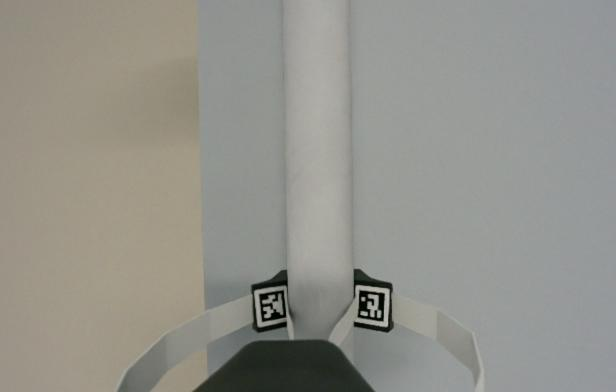

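Emit:
move(blocking=false, r2={"base":{"translate_m":0.1651,"strafe_m":0.1448},"joints":{"wrist_yaw_rad":0.3},"pace":"slow","speeds":{"wrist_yaw_rad":0.085}}, cameras=[])

Emit:
wait(seconds=5, cameras=["r2_wrist_camera","r2_head_camera"])

Emit:
move(blocking=false, r2={"base":{"translate_m":0.1409,"strafe_m":0.0855},"joints":{"wrist_yaw_rad":0.15},"pace":"slow","speeds":{"wrist_yaw_rad":0.085}}, cameras=[])

Emit:
wait(seconds=5, cameras=["r2_wrist_camera","r2_head_camera"])

Scene clock: 2276.87 s.
move: r2 moving
r1: as last shown
r1.lidar_m: 0.86 2.49 1.55 1.47 1.20 0.92 0.85 0.92 1.30 1.27 1.33 0.91
r1.servo_current: wrist_yaw_rad=39(72) wrist_pitch_rad=52(52) wrist_roll_rad=52(65) gripper_m=46(52)
r1.wrist_depth_mm: - - - - 732 - - / - - - 778 723 - - / - - - - 654 654 - / - - - - - - - / - - - - - - - / - - 185 199 170 1921 - / 1756 1661 163 165 144 1430 1576
r2.base_odometry: x=-1.434 y=-3.211 heading=-2.142
r2.turned_by_wheels: -0.001
r2.turned_by_imu: +0.000
r2.base_tilt: forward=-0.7 right=+0.1
r2.lidar_m: 0.40 0.48 1.33 2.07 2.18 2.95 - 3.83 2.74 2.65 1.36 0.64
r2.base_status: translate_m moving; strafe_m moving
r2.joint_positions: lift_m=+0.840 arm_m=+0.000 wrist_yaw_rad=+0.461 wrist_pitch_rad=+0.007 wrist_roll_rad=+0.000 gripper_m=-0.024
r2.joint_status: wrist_yaw_rad moving
r2.measured_speeds: translate_m=+0.039 strafe_m=+0.034 rotate_rad=+0.001 lift_m=+0.000 arm_m=+0.000 wrist_yaw_rad=-0.076 wrist_pitch_rad=+0.000 wrist_roll_rad=+0.000
r2.motor_effort: lift_m=+21(21) arm_m=-4(4) wheel_0=-12(15) wheel_1=+4(4) wheel_2=-4(4)
r2.servo_current: wrist_yaw_rad=72(78) wrist_pitch_rad=52(52) wrist_roll_rad=52(59) gripper_m=104(104)
r2.hand_pose: x=+0.4681 y=+0.0499 z=+1.0158 quat_wxyz=(+0.974, -0.001, +0.004, +0.228) (m; r2's base frame)
r2.wrist_depth_mm: - - 239 162 243 244 246 / - - 240 163 244 245 248 / - - 242 165 245 248 249 / - - 244 166 247 249 250 / - - 245 167 249 252 253 / - - 184 167 179 252 254 / - - 249 - 252 254 256
pictures: none
No camera images: "cameras" was empty.

Scene clock: 2279.80 s.
earlier move: r2 done
r1.base_odometry: x=+0.698 y=+0.001 heading=+1.392
r1.turned_by_wheels: +0.000
r1.turned_by_imu: +0.000
r1.base_tilt: forward=-1.6 right=+1.3
r1.lidar_m: 0.88 2.50 1.54 1.47 1.23 0.92 0.87 0.89 1.32 1.27 1.33 0.90
r1.base_status: not commanded
r1.joint_positions: lift_m=+0.500 arm_m=+0.000 wrist_yaw_rad=+0.002 wrist_pitch_rad=+0.006 wrist_roll_rad=+0.002 gripper_m=-0.019
r1.joint_status: not commanded
r1.measured_speeds: all 0
r1.motor_effort: lift_m=+13(13) arm_m=-5(5) wheel_0=+3(4) wheel_1=-1(1) wheel_2=+1(1)
r1.servo_current: wrist_yaw_rad=39(72) wrist_pitch_rad=46(59) wrist_roll_rad=39(72) gripper_m=52(59)
r1.hand_pose: x=+0.4595 y=-0.0869 z=+0.6769 quat_wxyz=(+1.000, +0.001, +0.003, +0.001) (m; r1's base frame)
r1.wrist_depth_mm: - - - - 732 - - / - - - 788 723 - - / - - - - 654 654 - / - - - - - - - / - - - - - - - / - - 186 198 170 1756 - / 1708 1618 163 165 144 1430 1537
r2.base_odometry: x=-1.404 y=-3.416 heading=-2.142
r2.turned_by_wheels: -0.001
r2.turned_by_imu: -0.004
r2.base_tilt: forward=-0.6 right=+0.1
r2.lidar_m: 0.41 0.81 1.08 1.97 2.03 2.77 - 4.09 2.93 2.77 1.05 0.58
r2.base_status: done
r2.joint_positions: lift_m=+0.840 arm_m=+0.000 wrist_yaw_rad=+0.293 wrist_pitch_rad=+0.007 wrist_roll_rad=+0.000 gripper_m=-0.024
r2.joint_status: all done
r2.measured_speeds: all 0
r2.motor_effort: lift_m=+21(21) arm_m=-4(4) wheel_0=-18(23) wheel_1=-1(5) wheel_2=+0(4)
r2.servo_current: wrist_yaw_rad=39(117) wrist_pitch_rad=46(52) wrist_roll_rad=59(65) gripper_m=98(104)
r2.hand_pose: x=+0.4723 y=-0.0005 z=+1.0158 quat_wxyz=(+0.989, -0.001, +0.004, +0.146) (m; r2's base frame)
r2.wrist_depth_mm: - - 238 163 241 243 245 / - - 240 166 242 245 246 / - - 243 166 245 246 248 / - - 243 167 245 249 249 / - - 244 167 249 249 251 / - - 182 168 181 251 253 / - 115 248 - 252 251 255
wait: 2.93 of 5 s (r2 has come to rest)
pictures: r2_head_camera, r2_wrist_camera
Images, in order (width x height): r2_head_camera 420x560, r2_wrist_camera 616x392.

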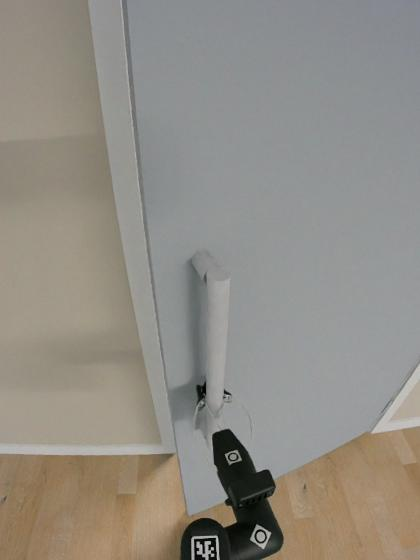

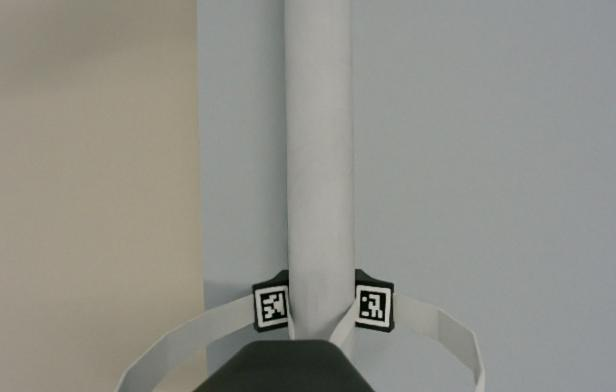

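Scene clock: 2280.30 s.
move: r2 moving
r1: as last shown
r1.lidar_m: 0.84 2.49 1.55 1.50 1.24 0.91 0.87 0.93 1.30 1.26 1.35 0.91
r1.servo_current: wrist_yaw_rad=46(52) wrist_pitch_rad=52(59) wrist_roll_rad=59(59) gripper_m=46(52)
r1.wrist_depth_mm: - - - - 732 - - / - - - 778 732 - - / - - - - 668 654 - / - - - - - - - / - - - - - - - / - - 185 198 170 1863 - / 1756 1618 163 164 144 1430 1576
r2.base_odometry: x=-1.404 y=-3.430 heading=-2.143
r2.turned_by_wheels: -0.001
r2.turned_by_imu: -0.001
r2.base_tilt: forward=-0.7 right=+0.1
r2.lidar_m: 0.40 0.79 1.07 1.95 2.03 2.77 - 4.08 2.93 2.77 1.07 0.54
r2.base_status: translate_m moving; strafe_m moving
r2.joint_positions: lift_m=+0.840 arm_m=+0.000 wrist_yaw_rad=+0.260 wrist_pitch_rad=+0.007 wrist_roll_rad=+0.000 gripper_m=-0.024
r2.joint_status: wrist_yaw_rad moving
r2.measured_speeds: translate_m=+0.047 strafe_m=+0.028 rotate_rad=+0.001 lift_m=+0.000 arm_m=+0.000 wrist_yaw_rad=-0.079 wrist_pitch_rad=+0.000 wrist_roll_rad=+0.000
r2.motor_effort: lift_m=+21(21) arm_m=-4(4) wheel_0=-12(19) wheel_1=+3(4) wheel_2=-4(5)
r2.servo_current: wrist_yaw_rad=85(85) wrist_pitch_rad=46(52) wrist_roll_rad=52(59) gripper_m=98(104)
r2.hand_pose: x=+0.4721 y=-0.0104 z=+1.0158 quat_wxyz=(+0.992, +0.000, +0.004, +0.130) (m; r2's base frame)
r2.wrist_depth_mm: - - 237 163 242 246 247 / - - 240 163 245 248 248 / - - 241 165 246 248 251 / - - 243 166 247 249 252 / - - 245 167 250 252 253 / - - 182 167 180 253 256 / - - 247 - 252 255 257
pictures: none
No camera images: "cameras" was empty.

Scene clock: 2282.60 s.
earlier move: r2 done
r1.base_odometry: x=+0.698 y=+0.001 heading=+1.392
r1.turned_by_wheels: +0.000
r1.turned_by_imu: +0.000
r1.base_tilt: forward=-1.6 right=+1.2
r1.lidar_m: 0.87 2.43 1.56 1.49 1.26 0.92 0.86 0.92 1.28 1.26 1.33 0.88
r1.base_status: not commanded
r1.joint_positions: lift_m=+0.500 arm_m=+0.000 wrist_yaw_rad=+0.002 wrist_pitch_rad=+0.006 wrist_roll_rad=+0.002 gripper_m=-0.019
r1.joint_status: not commanded
r1.measured_speeds: all 0
r1.motor_effort: lift_m=+13(13) arm_m=-5(5) wheel_0=+3(4) wheel_1=-1(1) wheel_2=+1(1)
r1.servo_current: wrist_yaw_rad=65(72) wrist_pitch_rad=52(59) wrist_roll_rad=46(72) gripper_m=52(59)
r1.hand_pose: x=+0.4595 y=-0.0869 z=+0.6769 quat_wxyz=(+1.000, +0.001, +0.003, +0.001) (m; r1's base frame)
r1.wrist_depth_mm: - - - - 723 - - / - - - 788 732 - - / - - - - 654 647 - / - - - - - - - / - - - - - - - / - - 186 199 171 1863 - / 1708 1618 163 166 144 1397 1576
r2.base_odometry: x=-1.409 y=-3.580 heading=-2.144
r2.turned_by_wheels: -0.001
r2.turned_by_imu: -0.002
r2.base_tilt: forward=-0.6 right=+0.1
r2.lidar_m: 0.38 0.64 0.88 1.88 1.95 2.63 - 4.18 3.00 2.71 0.87 0.53
r2.base_status: done
r2.joint_positions: lift_m=+0.840 arm_m=+0.000 wrist_yaw_rad=+0.143 wrist_pitch_rad=+0.007 wrist_roll_rad=+0.000 gripper_m=-0.024
r2.joint_status: all done
r2.measured_speeds: all 0
r2.motor_effort: lift_m=+21(21) arm_m=-4(4) wheel_0=-20(21) wheel_1=+0(7) wheel_2=-1(11)
r2.servo_current: wrist_yaw_rad=65(98) wrist_pitch_rad=52(52) wrist_roll_rad=52(59) gripper_m=91(104)
r2.hand_pose: x=+0.4688 y=-0.0454 z=+1.0159 quat_wxyz=(+0.997, +0.000, +0.004, +0.071) (m; r2's base frame)
r2.wrist_depth_mm: 430 413 238 163 241 242 245 / 430 415 241 166 244 245 247 / 436 418 243 167 244 246 248 / 433 418 243 167 246 249 249 / 436 424 245 168 248 250 252 / 445 427 246 168 181 251 254 / 445 433 247 - 251 253 255
wait: 2.30 of 5 s (r2 has come to rest)
pictures: r2_head_camera, r2_wrist_camera
Images, in order (width x height): r2_head_camera 420x560, r2_wrist_camera 616x392.

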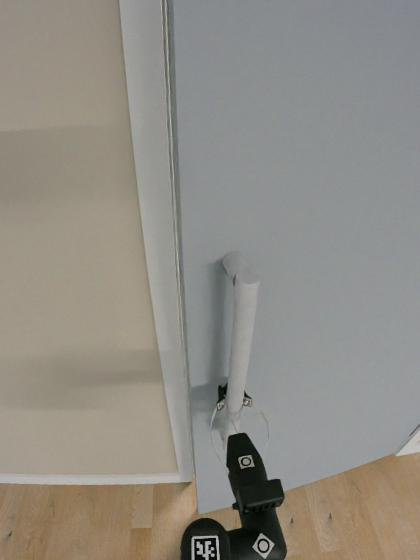

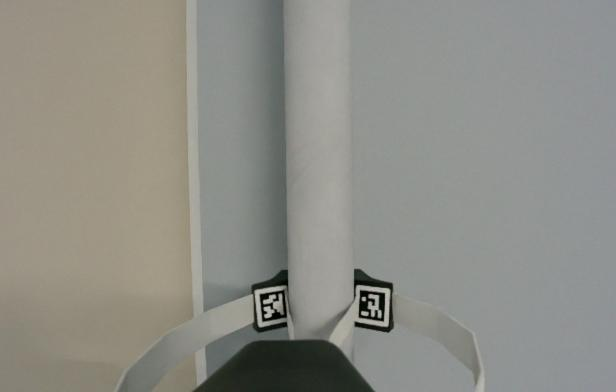

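Emit:
move(r2={"base":{"translate_m":0.13,"strafe_m":0.055},"joints":{"wrist_yaw_rad":0.02},"pace":"slow","speeds":{"wrist_yaw_rad":0.085}}, cameras=[], blocking=false)

Emit:
wait(seconds=4, cameras=["r2_head_camera","r1_head_camera"])

Scene clock: 2309.30 s.
move: r2 moving
r1: as last shown
r1.base_tilt: forward=-1.6 right=+1.3
r1.lidar_m: 0.87 2.39 1.56 1.49 1.24 0.90 0.86 0.89 1.28 1.25 1.32 0.89
r1.motor_effort: lift_m=+13(13) arm_m=-5(5) wheel_0=+3(3) wheel_1=-1(1) wheel_2=+1(1)
r1.servo_current: wrist_yaw_rad=52(59) wrist_pitch_rad=39(52) wrist_roll_rad=39(52) gripper_m=52(59)
r1.wrist_depth_mm: - - - - 732 - - / - - - 778 723 - - / - - - - 668 654 - / - - - - - - - / - - - - - - - / - - 186 199 171 1808 - / 1756 1576 163 165 144 1397 1576
r2.base_odometry: x=-1.411 y=-3.593 heading=-2.144
r2.turned_by_wheels: -0.001
r2.turned_by_imu: +0.000
r2.base_tilt: forward=-0.6 right=+0.1
r2.lidar_m: 0.38 0.63 0.86 1.88 1.96 2.66 - 4.19 3.03 2.66 0.79 0.50
r2.base_status: translate_m moving; strafe_m moving
r2.joint_positions: lift_m=+0.840 arm_m=+0.000 wrist_yaw_rad=+0.109 wrist_pitch_rad=+0.007 wrist_roll_rad=+0.000 gripper_m=-0.024
r2.joint_status: wrist_yaw_rad moving
r2.measured_speeds: translate_m=+0.048 strafe_m=+0.020 rotate_rad=+0.002 lift_m=+0.000 arm_m=+0.000 wrist_yaw_rad=-0.084 wrist_pitch_rad=-0.001 wrist_roll_rad=+0.000
r2.motor_effort: lift_m=+21(21) arm_m=-4(4) wheel_0=-7(20) wheel_1=+5(5) wheel_2=-8(8)
r2.servo_current: wrist_yaw_rad=65(65) wrist_pitch_rad=46(52) wrist_roll_rad=46(59) gripper_m=85(98)
r2.hand_pose: x=+0.4671 y=-0.0556 z=+1.0159 quat_wxyz=(+0.999, +0.000, +0.004, +0.054) (m; r2's base frame)
r2.wrist_depth_mm: 407 399 238 162 242 246 249 / 407 397 239 164 245 249 251 / 413 402 241 165 247 249 251 / 418 404 242 165 248 252 254 / 421 407 244 167 250 253 255 / 424 413 244 167 179 256 257 / 424 413 247 - 253 255 259
pictures: none
No camera images: "cameras" was empty.

Scene clock: 2311.43 s.
earlier move: r2 done
r1.base_odometry: x=+0.698 y=+0.001 heading=+1.392
r1.turned_by_wheels: +0.000
r1.turned_by_imu: +0.000
r1.base_tilt: forward=-1.6 right=+1.3
r1.lidar_m: 0.89 2.26 1.55 1.48 1.24 0.91 0.85 0.90 1.29 1.27 1.32 0.91
r1.base_status: not commanded
r1.joint_positions: lift_m=+0.500 arm_m=+0.000 wrist_yaw_rad=+0.002 wrist_pitch_rad=+0.006 wrist_roll_rad=+0.002 gripper_m=-0.019
r1.joint_status: not commanded
r1.measured_speeds: all 0
r1.motor_effort: lift_m=+13(13) arm_m=-5(5) wheel_0=+3(4) wheel_1=-1(1) wheel_2=+1(1)
r1.servo_current: wrist_yaw_rad=46(65) wrist_pitch_rad=46(59) wrist_roll_rad=65(72) gripper_m=52(59)
r1.hand_pose: x=+0.4595 y=-0.0869 z=+0.6769 quat_wxyz=(+1.000, +0.001, +0.003, +0.001) (m; r1's base frame)
r1.wrist_depth_mm: - - - - 732 - - / - - - 788 723 - - / - - - - 661 647 - / - - - - - - - / - - - - - - - / - - 186 199 170 1921 - / 1708 1618 163 165 144 1430 1576
r2.base_odometry: x=-1.433 y=-3.719 heading=-2.145
r2.turned_by_wheels: +0.000
r2.turned_by_imu: -0.001
r2.base_tilt: forward=-0.6 right=+0.1
r2.lidar_m: 0.41 0.49 0.69 1.78 1.90 2.55 - 4.28 3.05 2.18 0.71 0.41
r2.base_status: done
r2.joint_positions: lift_m=+0.840 arm_m=+0.000 wrist_yaw_rad=+0.013 wrist_pitch_rad=+0.007 wrist_roll_rad=+0.000 gripper_m=-0.024
r2.joint_status: all done
r2.measured_speeds: all 0
r2.motor_effort: lift_m=+21(21) arm_m=-4(4) wheel_0=-11(20) wheel_1=+0(7) wheel_2=-1(14)
r2.servo_current: wrist_yaw_rad=59(98) wrist_pitch_rad=39(52) wrist_roll_rad=46(59) gripper_m=98(98)
r2.hand_pose: x=+0.4604 y=-0.0838 z=+1.0160 quat_wxyz=(+1.000, +0.000, +0.003, +0.006) (m; r2's base frame)
r2.wrist_depth_mm: 268 256 238 163 242 244 246 / 270 257 240 167 245 245 247 / 271 258 241 166 246 247 249 / 273 260 243 167 247 248 251 / 276 263 246 169 248 251 251 / 277 266 246 169 181 252 254 / 279 266 249 - 252 254 256
wait: 2.13 of 4 s (r2 has come to rest)
pictures: r1_head_camera, r2_head_camera
Images, in order (width x height): r1_head_camera 420x560, r2_head_camera 420x560.

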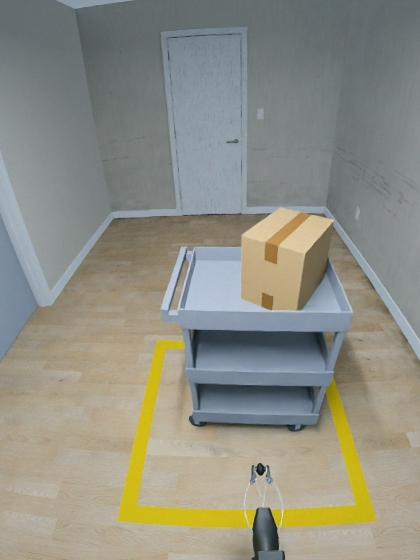

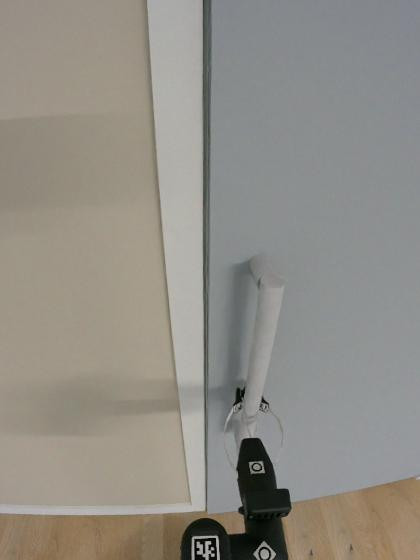

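Emit:
move(r2={"base":{"translate_m":0.022,"strafe_m":0.008},"joints":{"wrist_yaw_rad":0.0},"pace":"slow"}, cameras=[], blocking=false)

Emit:
wait(seconds=2, cameras=[])

Emit:
move(r2={"joints":{"gripper_m":0.1}}, cameras=[], blocking=false)

Emit:
wait(seconds=2, cameras=[])

Emit:
move(r2={"base":{"translate_m":-0.35},"pace":"slow"}, cameras=[], blocking=false)

Emit:
wait(seconds=5, cameras=["r2_head_camera","r1_head_camera"])

Scene clock: 2320.47 s.
move: r2 moving
r1: as last shown
r1.base_tilt: forward=-1.6 right=+1.2
r1.lidar_m: 0.87 2.25 1.57 1.48 1.26 0.89 0.86 0.92 1.29 1.28 1.33 0.91
r1.servo_current: wrist_yaw_rad=52(72) wrist_pitch_rad=46(52) wrist_roll_rad=52(65) gripper_m=46(52)
r1.wrist_depth_mm: - - - - 732 - - / - - - 778 723 - - / - - - - 654 661 - / - - - - - - - / - - - - - - - / - - 186 198 170 1808 - / 1808 1576 163 165 144 1397 1576
r2.base_odometry: x=-1.436 y=-3.732 heading=-2.146
r2.turned_by_wheels: -0.001
r2.turned_by_imu: -0.001
r2.base_tilt: forward=-0.6 right=+0.0
r2.lidar_m: 0.38 0.48 0.67 1.76 1.88 2.53 - 4.30 3.08 2.13 0.71 0.38
r2.base_status: translate_m moving; strafe_m moving
r2.joint_positions: lift_m=+0.840 arm_m=+0.000 wrist_yaw_rad=-0.006 wrist_pitch_rad=+0.007 wrist_roll_rad=+0.000 gripper_m=-0.024
r2.joint_status: wrist_yaw_rad moving
r2.measured_speeds: translate_m=+0.047 strafe_m=+0.016 rotate_rad=-0.002 lift_m=+0.000 arm_m=+0.000 wrist_yaw_rad=-0.013 wrist_pitch_rad=+0.000 wrist_roll_rad=+0.000
r2.motor_effort: lift_m=+21(21) arm_m=-4(4) wheel_0=-8(13) wheel_1=+5(6) wheel_2=-9(9)
r2.servo_current: wrist_yaw_rad=72(85) wrist_pitch_rad=39(52) wrist_roll_rad=26(59) gripper_m=91(98)
r2.hand_pose: x=+0.4588 y=-0.0892 z=+1.0160 quat_wxyz=(+1.000, +0.000, +0.003, -0.003) (m; r2's base frame)
r2.wrist_depth_mm: 257 247 237 163 242 246 248 / 259 249 239 163 244 247 248 / 260 249 242 165 247 249 251 / 263 252 243 165 247 250 253 / 264 254 244 168 249 252 254 / 266 255 245 168 180 253 255 / 268 256 246 - 252 255 258
pictures: none
No camera images: "cameras" was empty.

Scene clock: 2321.20 s.
earlier move: r2 done
r1.base_odometry: x=+0.698 y=+0.001 heading=+1.392
r1.turned_by_wheels: +0.000
r1.turned_by_imu: +0.000
r1.base_tilt: forward=-1.6 right=+1.3
r1.lidar_m: 0.87 2.23 1.54 1.49 1.25 0.90 0.86 0.93 1.31 1.27 1.34 0.92
r1.base_status: not commanded
r1.joint_positions: lift_m=+0.500 arm_m=+0.000 wrist_yaw_rad=+0.002 wrist_pitch_rad=+0.006 wrist_roll_rad=+0.002 gripper_m=-0.019
r1.joint_status: not commanded
r1.measured_speeds: all 0
r1.motor_effort: lift_m=+13(13) arm_m=-5(5) wheel_0=+3(4) wheel_1=-1(1) wheel_2=+1(1)
r1.servo_current: wrist_yaw_rad=52(72) wrist_pitch_rad=52(59) wrist_roll_rad=59(65) gripper_m=46(52)
r1.hand_pose: x=+0.4595 y=-0.0869 z=+0.6769 quat_wxyz=(+1.000, +0.001, +0.003, +0.001) (m; r1's base frame)
r1.wrist_depth_mm: - - - - 723 - - / - - - 798 723 - - / - - - - 654 654 - / - - - - - - - / - - - - - - - / - - 185 198 170 1808 - / 1708 1618 163 165 144 1430 1618
r2.base_odometry: x=-1.439 y=-3.742 heading=-2.146
r2.turned_by_wheels: +0.000
r2.turned_by_imu: +0.000
r2.base_tilt: forward=-0.5 right=+0.2
r2.lidar_m: 0.40 0.48 0.67 1.70 1.90 2.55 - 4.28 3.07 2.10 0.71 0.39
r2.base_status: done
r2.joint_positions: lift_m=+0.840 arm_m=+0.000 wrist_yaw_rad=-0.007 wrist_pitch_rad=+0.007 wrist_roll_rad=+0.000 gripper_m=-0.024
r2.joint_status: all done
r2.measured_speeds: all 0
r2.motor_effort: lift_m=+21(21) arm_m=-4(4) wheel_0=-13(15) wheel_1=+1(6) wheel_2=-2(9)
r2.servo_current: wrist_yaw_rad=59(85) wrist_pitch_rad=46(52) wrist_roll_rad=46(59) gripper_m=85(98)
r2.hand_pose: x=+0.4587 y=-0.0894 z=+1.0160 quat_wxyz=(+1.000, +0.000, +0.003, -0.003) (m; r2's base frame)
r2.wrist_depth_mm: 245 235 239 163 242 244 245 / 246 235 241 167 244 245 247 / 248 237 242 165 245 247 248 / 250 238 243 167 246 249 250 / 251 239 246 169 249 251 251 / 253 241 241 170 180 252 253 / 254 242 248 - 252 254 256
wait: 0.73 of 2 s (r2 has come to rest)
pictures: none
No camera images: "cameras" was empty.

Scene clock: 2321.70 s.
move: r2 moving
r1: as last shown
r1.base_tilt: forward=-1.6 right=+1.2
r1.lidar_m: 0.88 2.23 1.59 1.49 1.24 0.89 0.85 0.91 1.29 1.27 1.33 0.92
r1.servo_current: wrist_yaw_rad=52(65) wrist_pitch_rad=39(52) wrist_roll_rad=52(59) gripper_m=52(52)
r1.wrist_depth_mm: - - - - 732 - - / - - - 778 723 - - / - - - - 661 647 - / - - - - - - - / - - - - - - - / - - 185 199 170 1808 - / 1756 1661 163 165 144 1430 1537
r2.base_odometry: x=-1.439 y=-3.742 heading=-2.146
r2.turned_by_wheels: +0.000
r2.turned_by_imu: +0.000
r2.base_tilt: forward=-0.6 right=+0.1
r2.lidar_m: 0.42 0.48 0.67 1.70 1.88 2.55 - 4.28 3.05 2.13 0.71 0.41
r2.base_status: not commanded
r2.joint_positions: lift_m=+0.840 arm_m=+0.000 wrist_yaw_rad=-0.007 wrist_pitch_rad=+0.007 wrist_roll_rad=+0.000 gripper_m=+0.002
r2.joint_status: gripper_m moving
r2.measured_speeds: all 0
r2.motor_effort: lift_m=+21(21) arm_m=-4(4) wheel_0=-13(14) wheel_1=+1(1) wheel_2=-2(2)
r2.servo_current: wrist_yaw_rad=52(59) wrist_pitch_rad=46(52) wrist_roll_rad=52(65) gripper_m=78(78)
r2.hand_pose: x=+0.4587 y=-0.0894 z=+1.0160 quat_wxyz=(+1.000, +0.000, +0.003, -0.003) (m; r2's base frame)
r2.wrist_depth_mm: 245 235 242 167 246 248 248 / 247 236 244 172 247 249 250 / 248 237 246 170 250 251 251 / 251 239 247 171 250 253 254 / 252 239 249 173 252 253 255 / 254 243 242 171 183 255 257 / 255 244 250 - 255 258 258
pictures: none
No camera images: "cameras" was empty.

Scene clock: 2323.17 s.
earlier move: r2 done
r1.base_odometry: x=+0.698 y=+0.001 heading=+1.392
r1.turned_by_wheels: +0.000
r1.turned_by_imu: +0.000
r1.base_tilt: forward=-1.6 right=+1.3
r1.lidar_m: 0.88 2.24 1.55 1.50 1.23 0.91 0.87 0.90 1.29 1.25 1.32 0.92
r1.base_status: not commanded
r1.joint_positions: lift_m=+0.500 arm_m=+0.000 wrist_yaw_rad=+0.002 wrist_pitch_rad=+0.006 wrist_roll_rad=+0.002 gripper_m=-0.019
r1.joint_status: not commanded
r1.measured_speeds: all 0
r1.motor_effort: lift_m=+13(13) arm_m=-5(5) wheel_0=+3(4) wheel_1=-1(1) wheel_2=+1(1)
r1.servo_current: wrist_yaw_rad=52(72) wrist_pitch_rad=39(65) wrist_roll_rad=52(72) gripper_m=52(52)
r1.hand_pose: x=+0.4595 y=-0.0869 z=+0.6769 quat_wxyz=(+1.000, +0.001, +0.003, +0.001) (m; r1's base frame)
r1.wrist_depth_mm: - - - - 732 - - / - - - 788 723 - - / - - - - 661 654 - / - - - - - - - / - - - - - - - / - - 186 198 170 1863 - / 1708 1661 163 166 144 1430 1576
r2.base_odometry: x=-1.439 y=-3.742 heading=-2.145
r2.turned_by_wheels: +0.001
r2.turned_by_imu: +0.001
r2.base_tilt: forward=-0.7 right=+0.0
r2.lidar_m: 0.42 0.49 0.66 1.73 1.89 2.53 - 4.29 3.05 2.09 0.72 0.43
r2.base_status: not commanded
r2.joint_positions: lift_m=+0.840 arm_m=+0.000 wrist_yaw_rad=-0.003 wrist_pitch_rad=+0.007 wrist_roll_rad=+0.000 gripper_m=+0.100
r2.joint_status: all done
r2.measured_speeds: all 0
r2.motor_effort: lift_m=+21(21) arm_m=-4(4) wheel_0=-4(14) wheel_1=+1(2) wheel_2=-2(2)
r2.servo_current: wrist_yaw_rad=39(65) wrist_pitch_rad=39(52) wrist_roll_rad=46(65) gripper_m=52(104)
r2.hand_pose: x=+0.4590 y=-0.0883 z=+1.0160 quat_wxyz=(+1.000, +0.000, +0.003, -0.001) (m; r2's base frame)
r2.wrist_depth_mm: 250 236 248 249 250 249 250 / 250 238 251 172 251 251 251 / 251 239 252 252 252 252 253 / 253 239 254 179 254 254 255 / 256 242 255 180 255 255 255 / 256 244 200 177 191 257 258 / 259 258 246 - 258 259 259
wait: 1.47 of 2 s (r2 has come to rest)
pictures: none
No camera images: "cameras" was empty.

Scene clock: 2323.67 s.
move: r2 moving
r1: as last shown
r1.base_tilt: forward=-1.6 right=+1.2
r1.lidar_m: 0.88 2.23 1.57 1.48 1.20 0.90 0.87 0.88 1.29 1.27 1.33 0.90
r1.motor_effort: lift_m=+13(13) arm_m=-5(5) wheel_0=+3(3) wheel_1=-1(1) wheel_2=+1(1)
r1.servo_current: wrist_yaw_rad=46(65) wrist_pitch_rad=46(52) wrist_roll_rad=39(52) gripper_m=52(52)
r1.wrist_depth_mm: - - - - 723 - - / - - - 798 715 - - / - - - - 661 654 - / - - - - - - - / - - - - - - - / - - 186 199 170 1808 - / 1756 1618 163 165 144 1430 1576
r2.base_odometry: x=-1.432 y=-3.732 heading=-2.145
r2.turned_by_wheels: +0.000
r2.turned_by_imu: +0.000
r2.base_tilt: forward=-0.7 right=+0.1
r2.lidar_m: 0.43 0.49 0.69 1.76 1.87 2.54 - 4.30 3.07 2.15 0.72 0.44
r2.base_status: translate_m moving
r2.joint_positions: lift_m=+0.840 arm_m=+0.000 wrist_yaw_rad=-0.003 wrist_pitch_rad=+0.007 wrist_roll_rad=+0.000 gripper_m=+0.100
r2.joint_status: not commanded
r2.measured_speeds: translate_m=-0.048 strafe_m=+0.000 rotate_rad=+0.000 lift_m=+0.000 arm_m=+0.000 wrist_yaw_rad=+0.000 wrist_pitch_rad=+0.000 wrist_roll_rad=+0.000
r2.motor_effort: lift_m=+21(21) arm_m=-4(4) wheel_0=-5(9) wheel_1=-6(7) wheel_2=+9(9)
r2.servo_current: wrist_yaw_rad=52(65) wrist_pitch_rad=52(52) wrist_roll_rad=46(59) gripper_m=46(52)
r2.hand_pose: x=+0.4590 y=-0.0883 z=+1.0160 quat_wxyz=(+1.000, +0.000, +0.003, -0.001) (m; r2's base frame)
r2.wrist_depth_mm: 259 247 258 186 259 259 259 / 260 248 260 260 262 260 260 / 262 250 262 190 263 262 263 / 264 252 263 191 265 265 265 / 266 253 265 193 266 266 266 / 267 255 199 187 191 266 268 / 270 268 256 - 270 270 271
pictures: none
No camera images: "cameras" was empty.

Scene clock: 2327.97 s.
earlier move: r2 done
r1.base_odometry: x=+0.698 y=+0.001 heading=+1.392
r1.turned_by_wheels: +0.000
r1.turned_by_imu: +0.000
r1.base_tilt: forward=-1.6 right=+1.3
r1.lidar_m: 0.87 2.25 1.57 1.49 1.25 0.89 0.86 0.91 1.28 1.27 1.34 0.89
r1.base_status: not commanded
r1.joint_positions: lift_m=+0.500 arm_m=+0.000 wrist_yaw_rad=+0.002 wrist_pitch_rad=+0.006 wrist_roll_rad=+0.002 gripper_m=-0.019
r1.joint_status: not commanded
r1.measured_speeds: all 0
r1.motor_effort: lift_m=+13(13) arm_m=-5(5) wheel_0=+3(4) wheel_1=-1(1) wheel_2=+1(1)
r1.servo_current: wrist_yaw_rad=39(72) wrist_pitch_rad=52(59) wrist_roll_rad=39(65) gripper_m=52(52)
r1.hand_pose: x=+0.4595 y=-0.0869 z=+0.6769 quat_wxyz=(+1.000, +0.001, +0.003, +0.001) (m; r1's base frame)
r1.wrist_depth_mm: - - - - 732 - - / - - - 778 715 - - / - - - - 661 654 - / - - - - - - - / - - - - - - - / - - 186 199 171 1921 - / 1808 1618 163 165 144 1430 1576
r2.base_odometry: x=-1.249 y=-3.448 heading=-2.145
r2.turned_by_wheels: +0.000
r2.turned_by_imu: +0.000
r2.base_tilt: forward=-0.6 right=+0.1
r2.lidar_m: 0.75 0.85 1.15 1.79 1.87 2.52 - 4.29 3.06 2.92 1.23 0.86
r2.base_status: done
r2.joint_positions: lift_m=+0.840 arm_m=+0.000 wrist_yaw_rad=-0.003 wrist_pitch_rad=+0.007 wrist_roll_rad=+0.000 gripper_m=+0.100
r2.joint_status: not commanded
r2.measured_speeds: all 0
r2.motor_effort: lift_m=+21(21) arm_m=-4(4) wheel_0=-4(10) wheel_1=-5(7) wheel_2=+6(10)
r2.servo_current: wrist_yaw_rad=52(65) wrist_pitch_rad=46(52) wrist_roll_rad=46(65) gripper_m=52(59)
r2.hand_pose: x=+0.4590 y=-0.0883 z=+1.0160 quat_wxyz=(+1.000, +0.000, +0.003, -0.001) (m; r2's base frame)
r2.wrist_depth_mm: - - 574 591 - - - / - - 585 521 - - - / - - 585 517 - - - / - - - 525 - - - / - - - 525 - - - / - - 189 530 185 - - / - - - - - - -
wait: 4.30 of 5 s (r2 has come to rest)
pictures: r1_head_camera, r2_head_camera
Images, in order (width x height): r1_head_camera 420x560, r2_head_camera 420x560.

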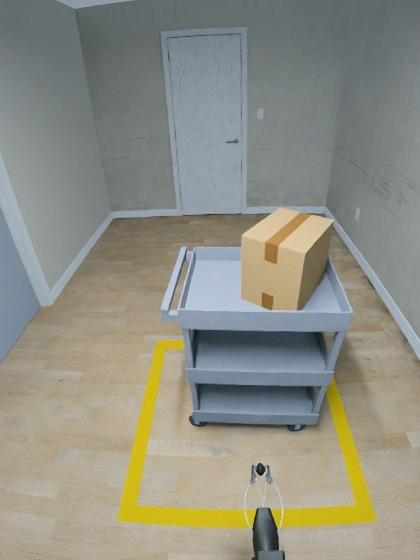

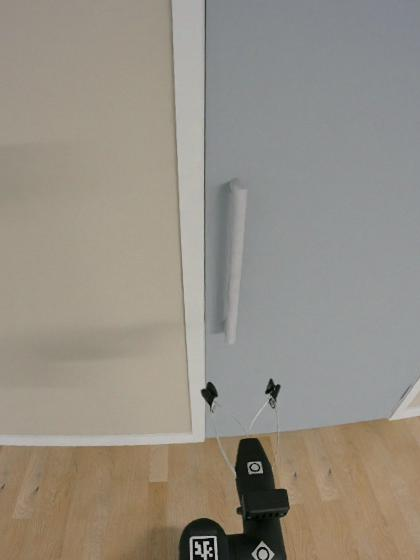

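Emit:
zoom_image(camera="r1_head_camera", region=[120, 200, 380, 530])

Emit:
zoom_image(camera="r2_head_camera", region=[150, 200, 300, 460])

Scaled by 1.527 from the camera's 420x560 image, which has a finer 600x800 frame.

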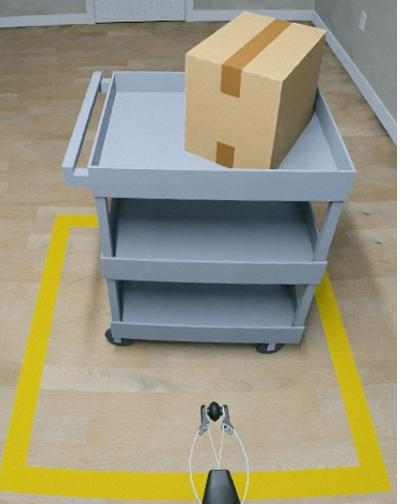

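Scaled by 1.938 from the camera's 420x560 image, which has a finer 1200x1600 frame.

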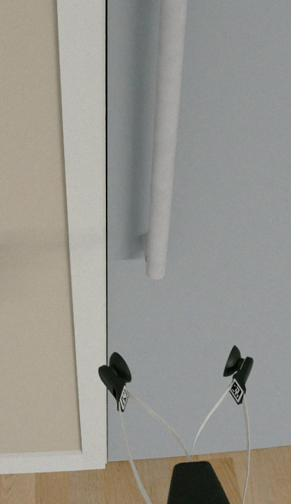

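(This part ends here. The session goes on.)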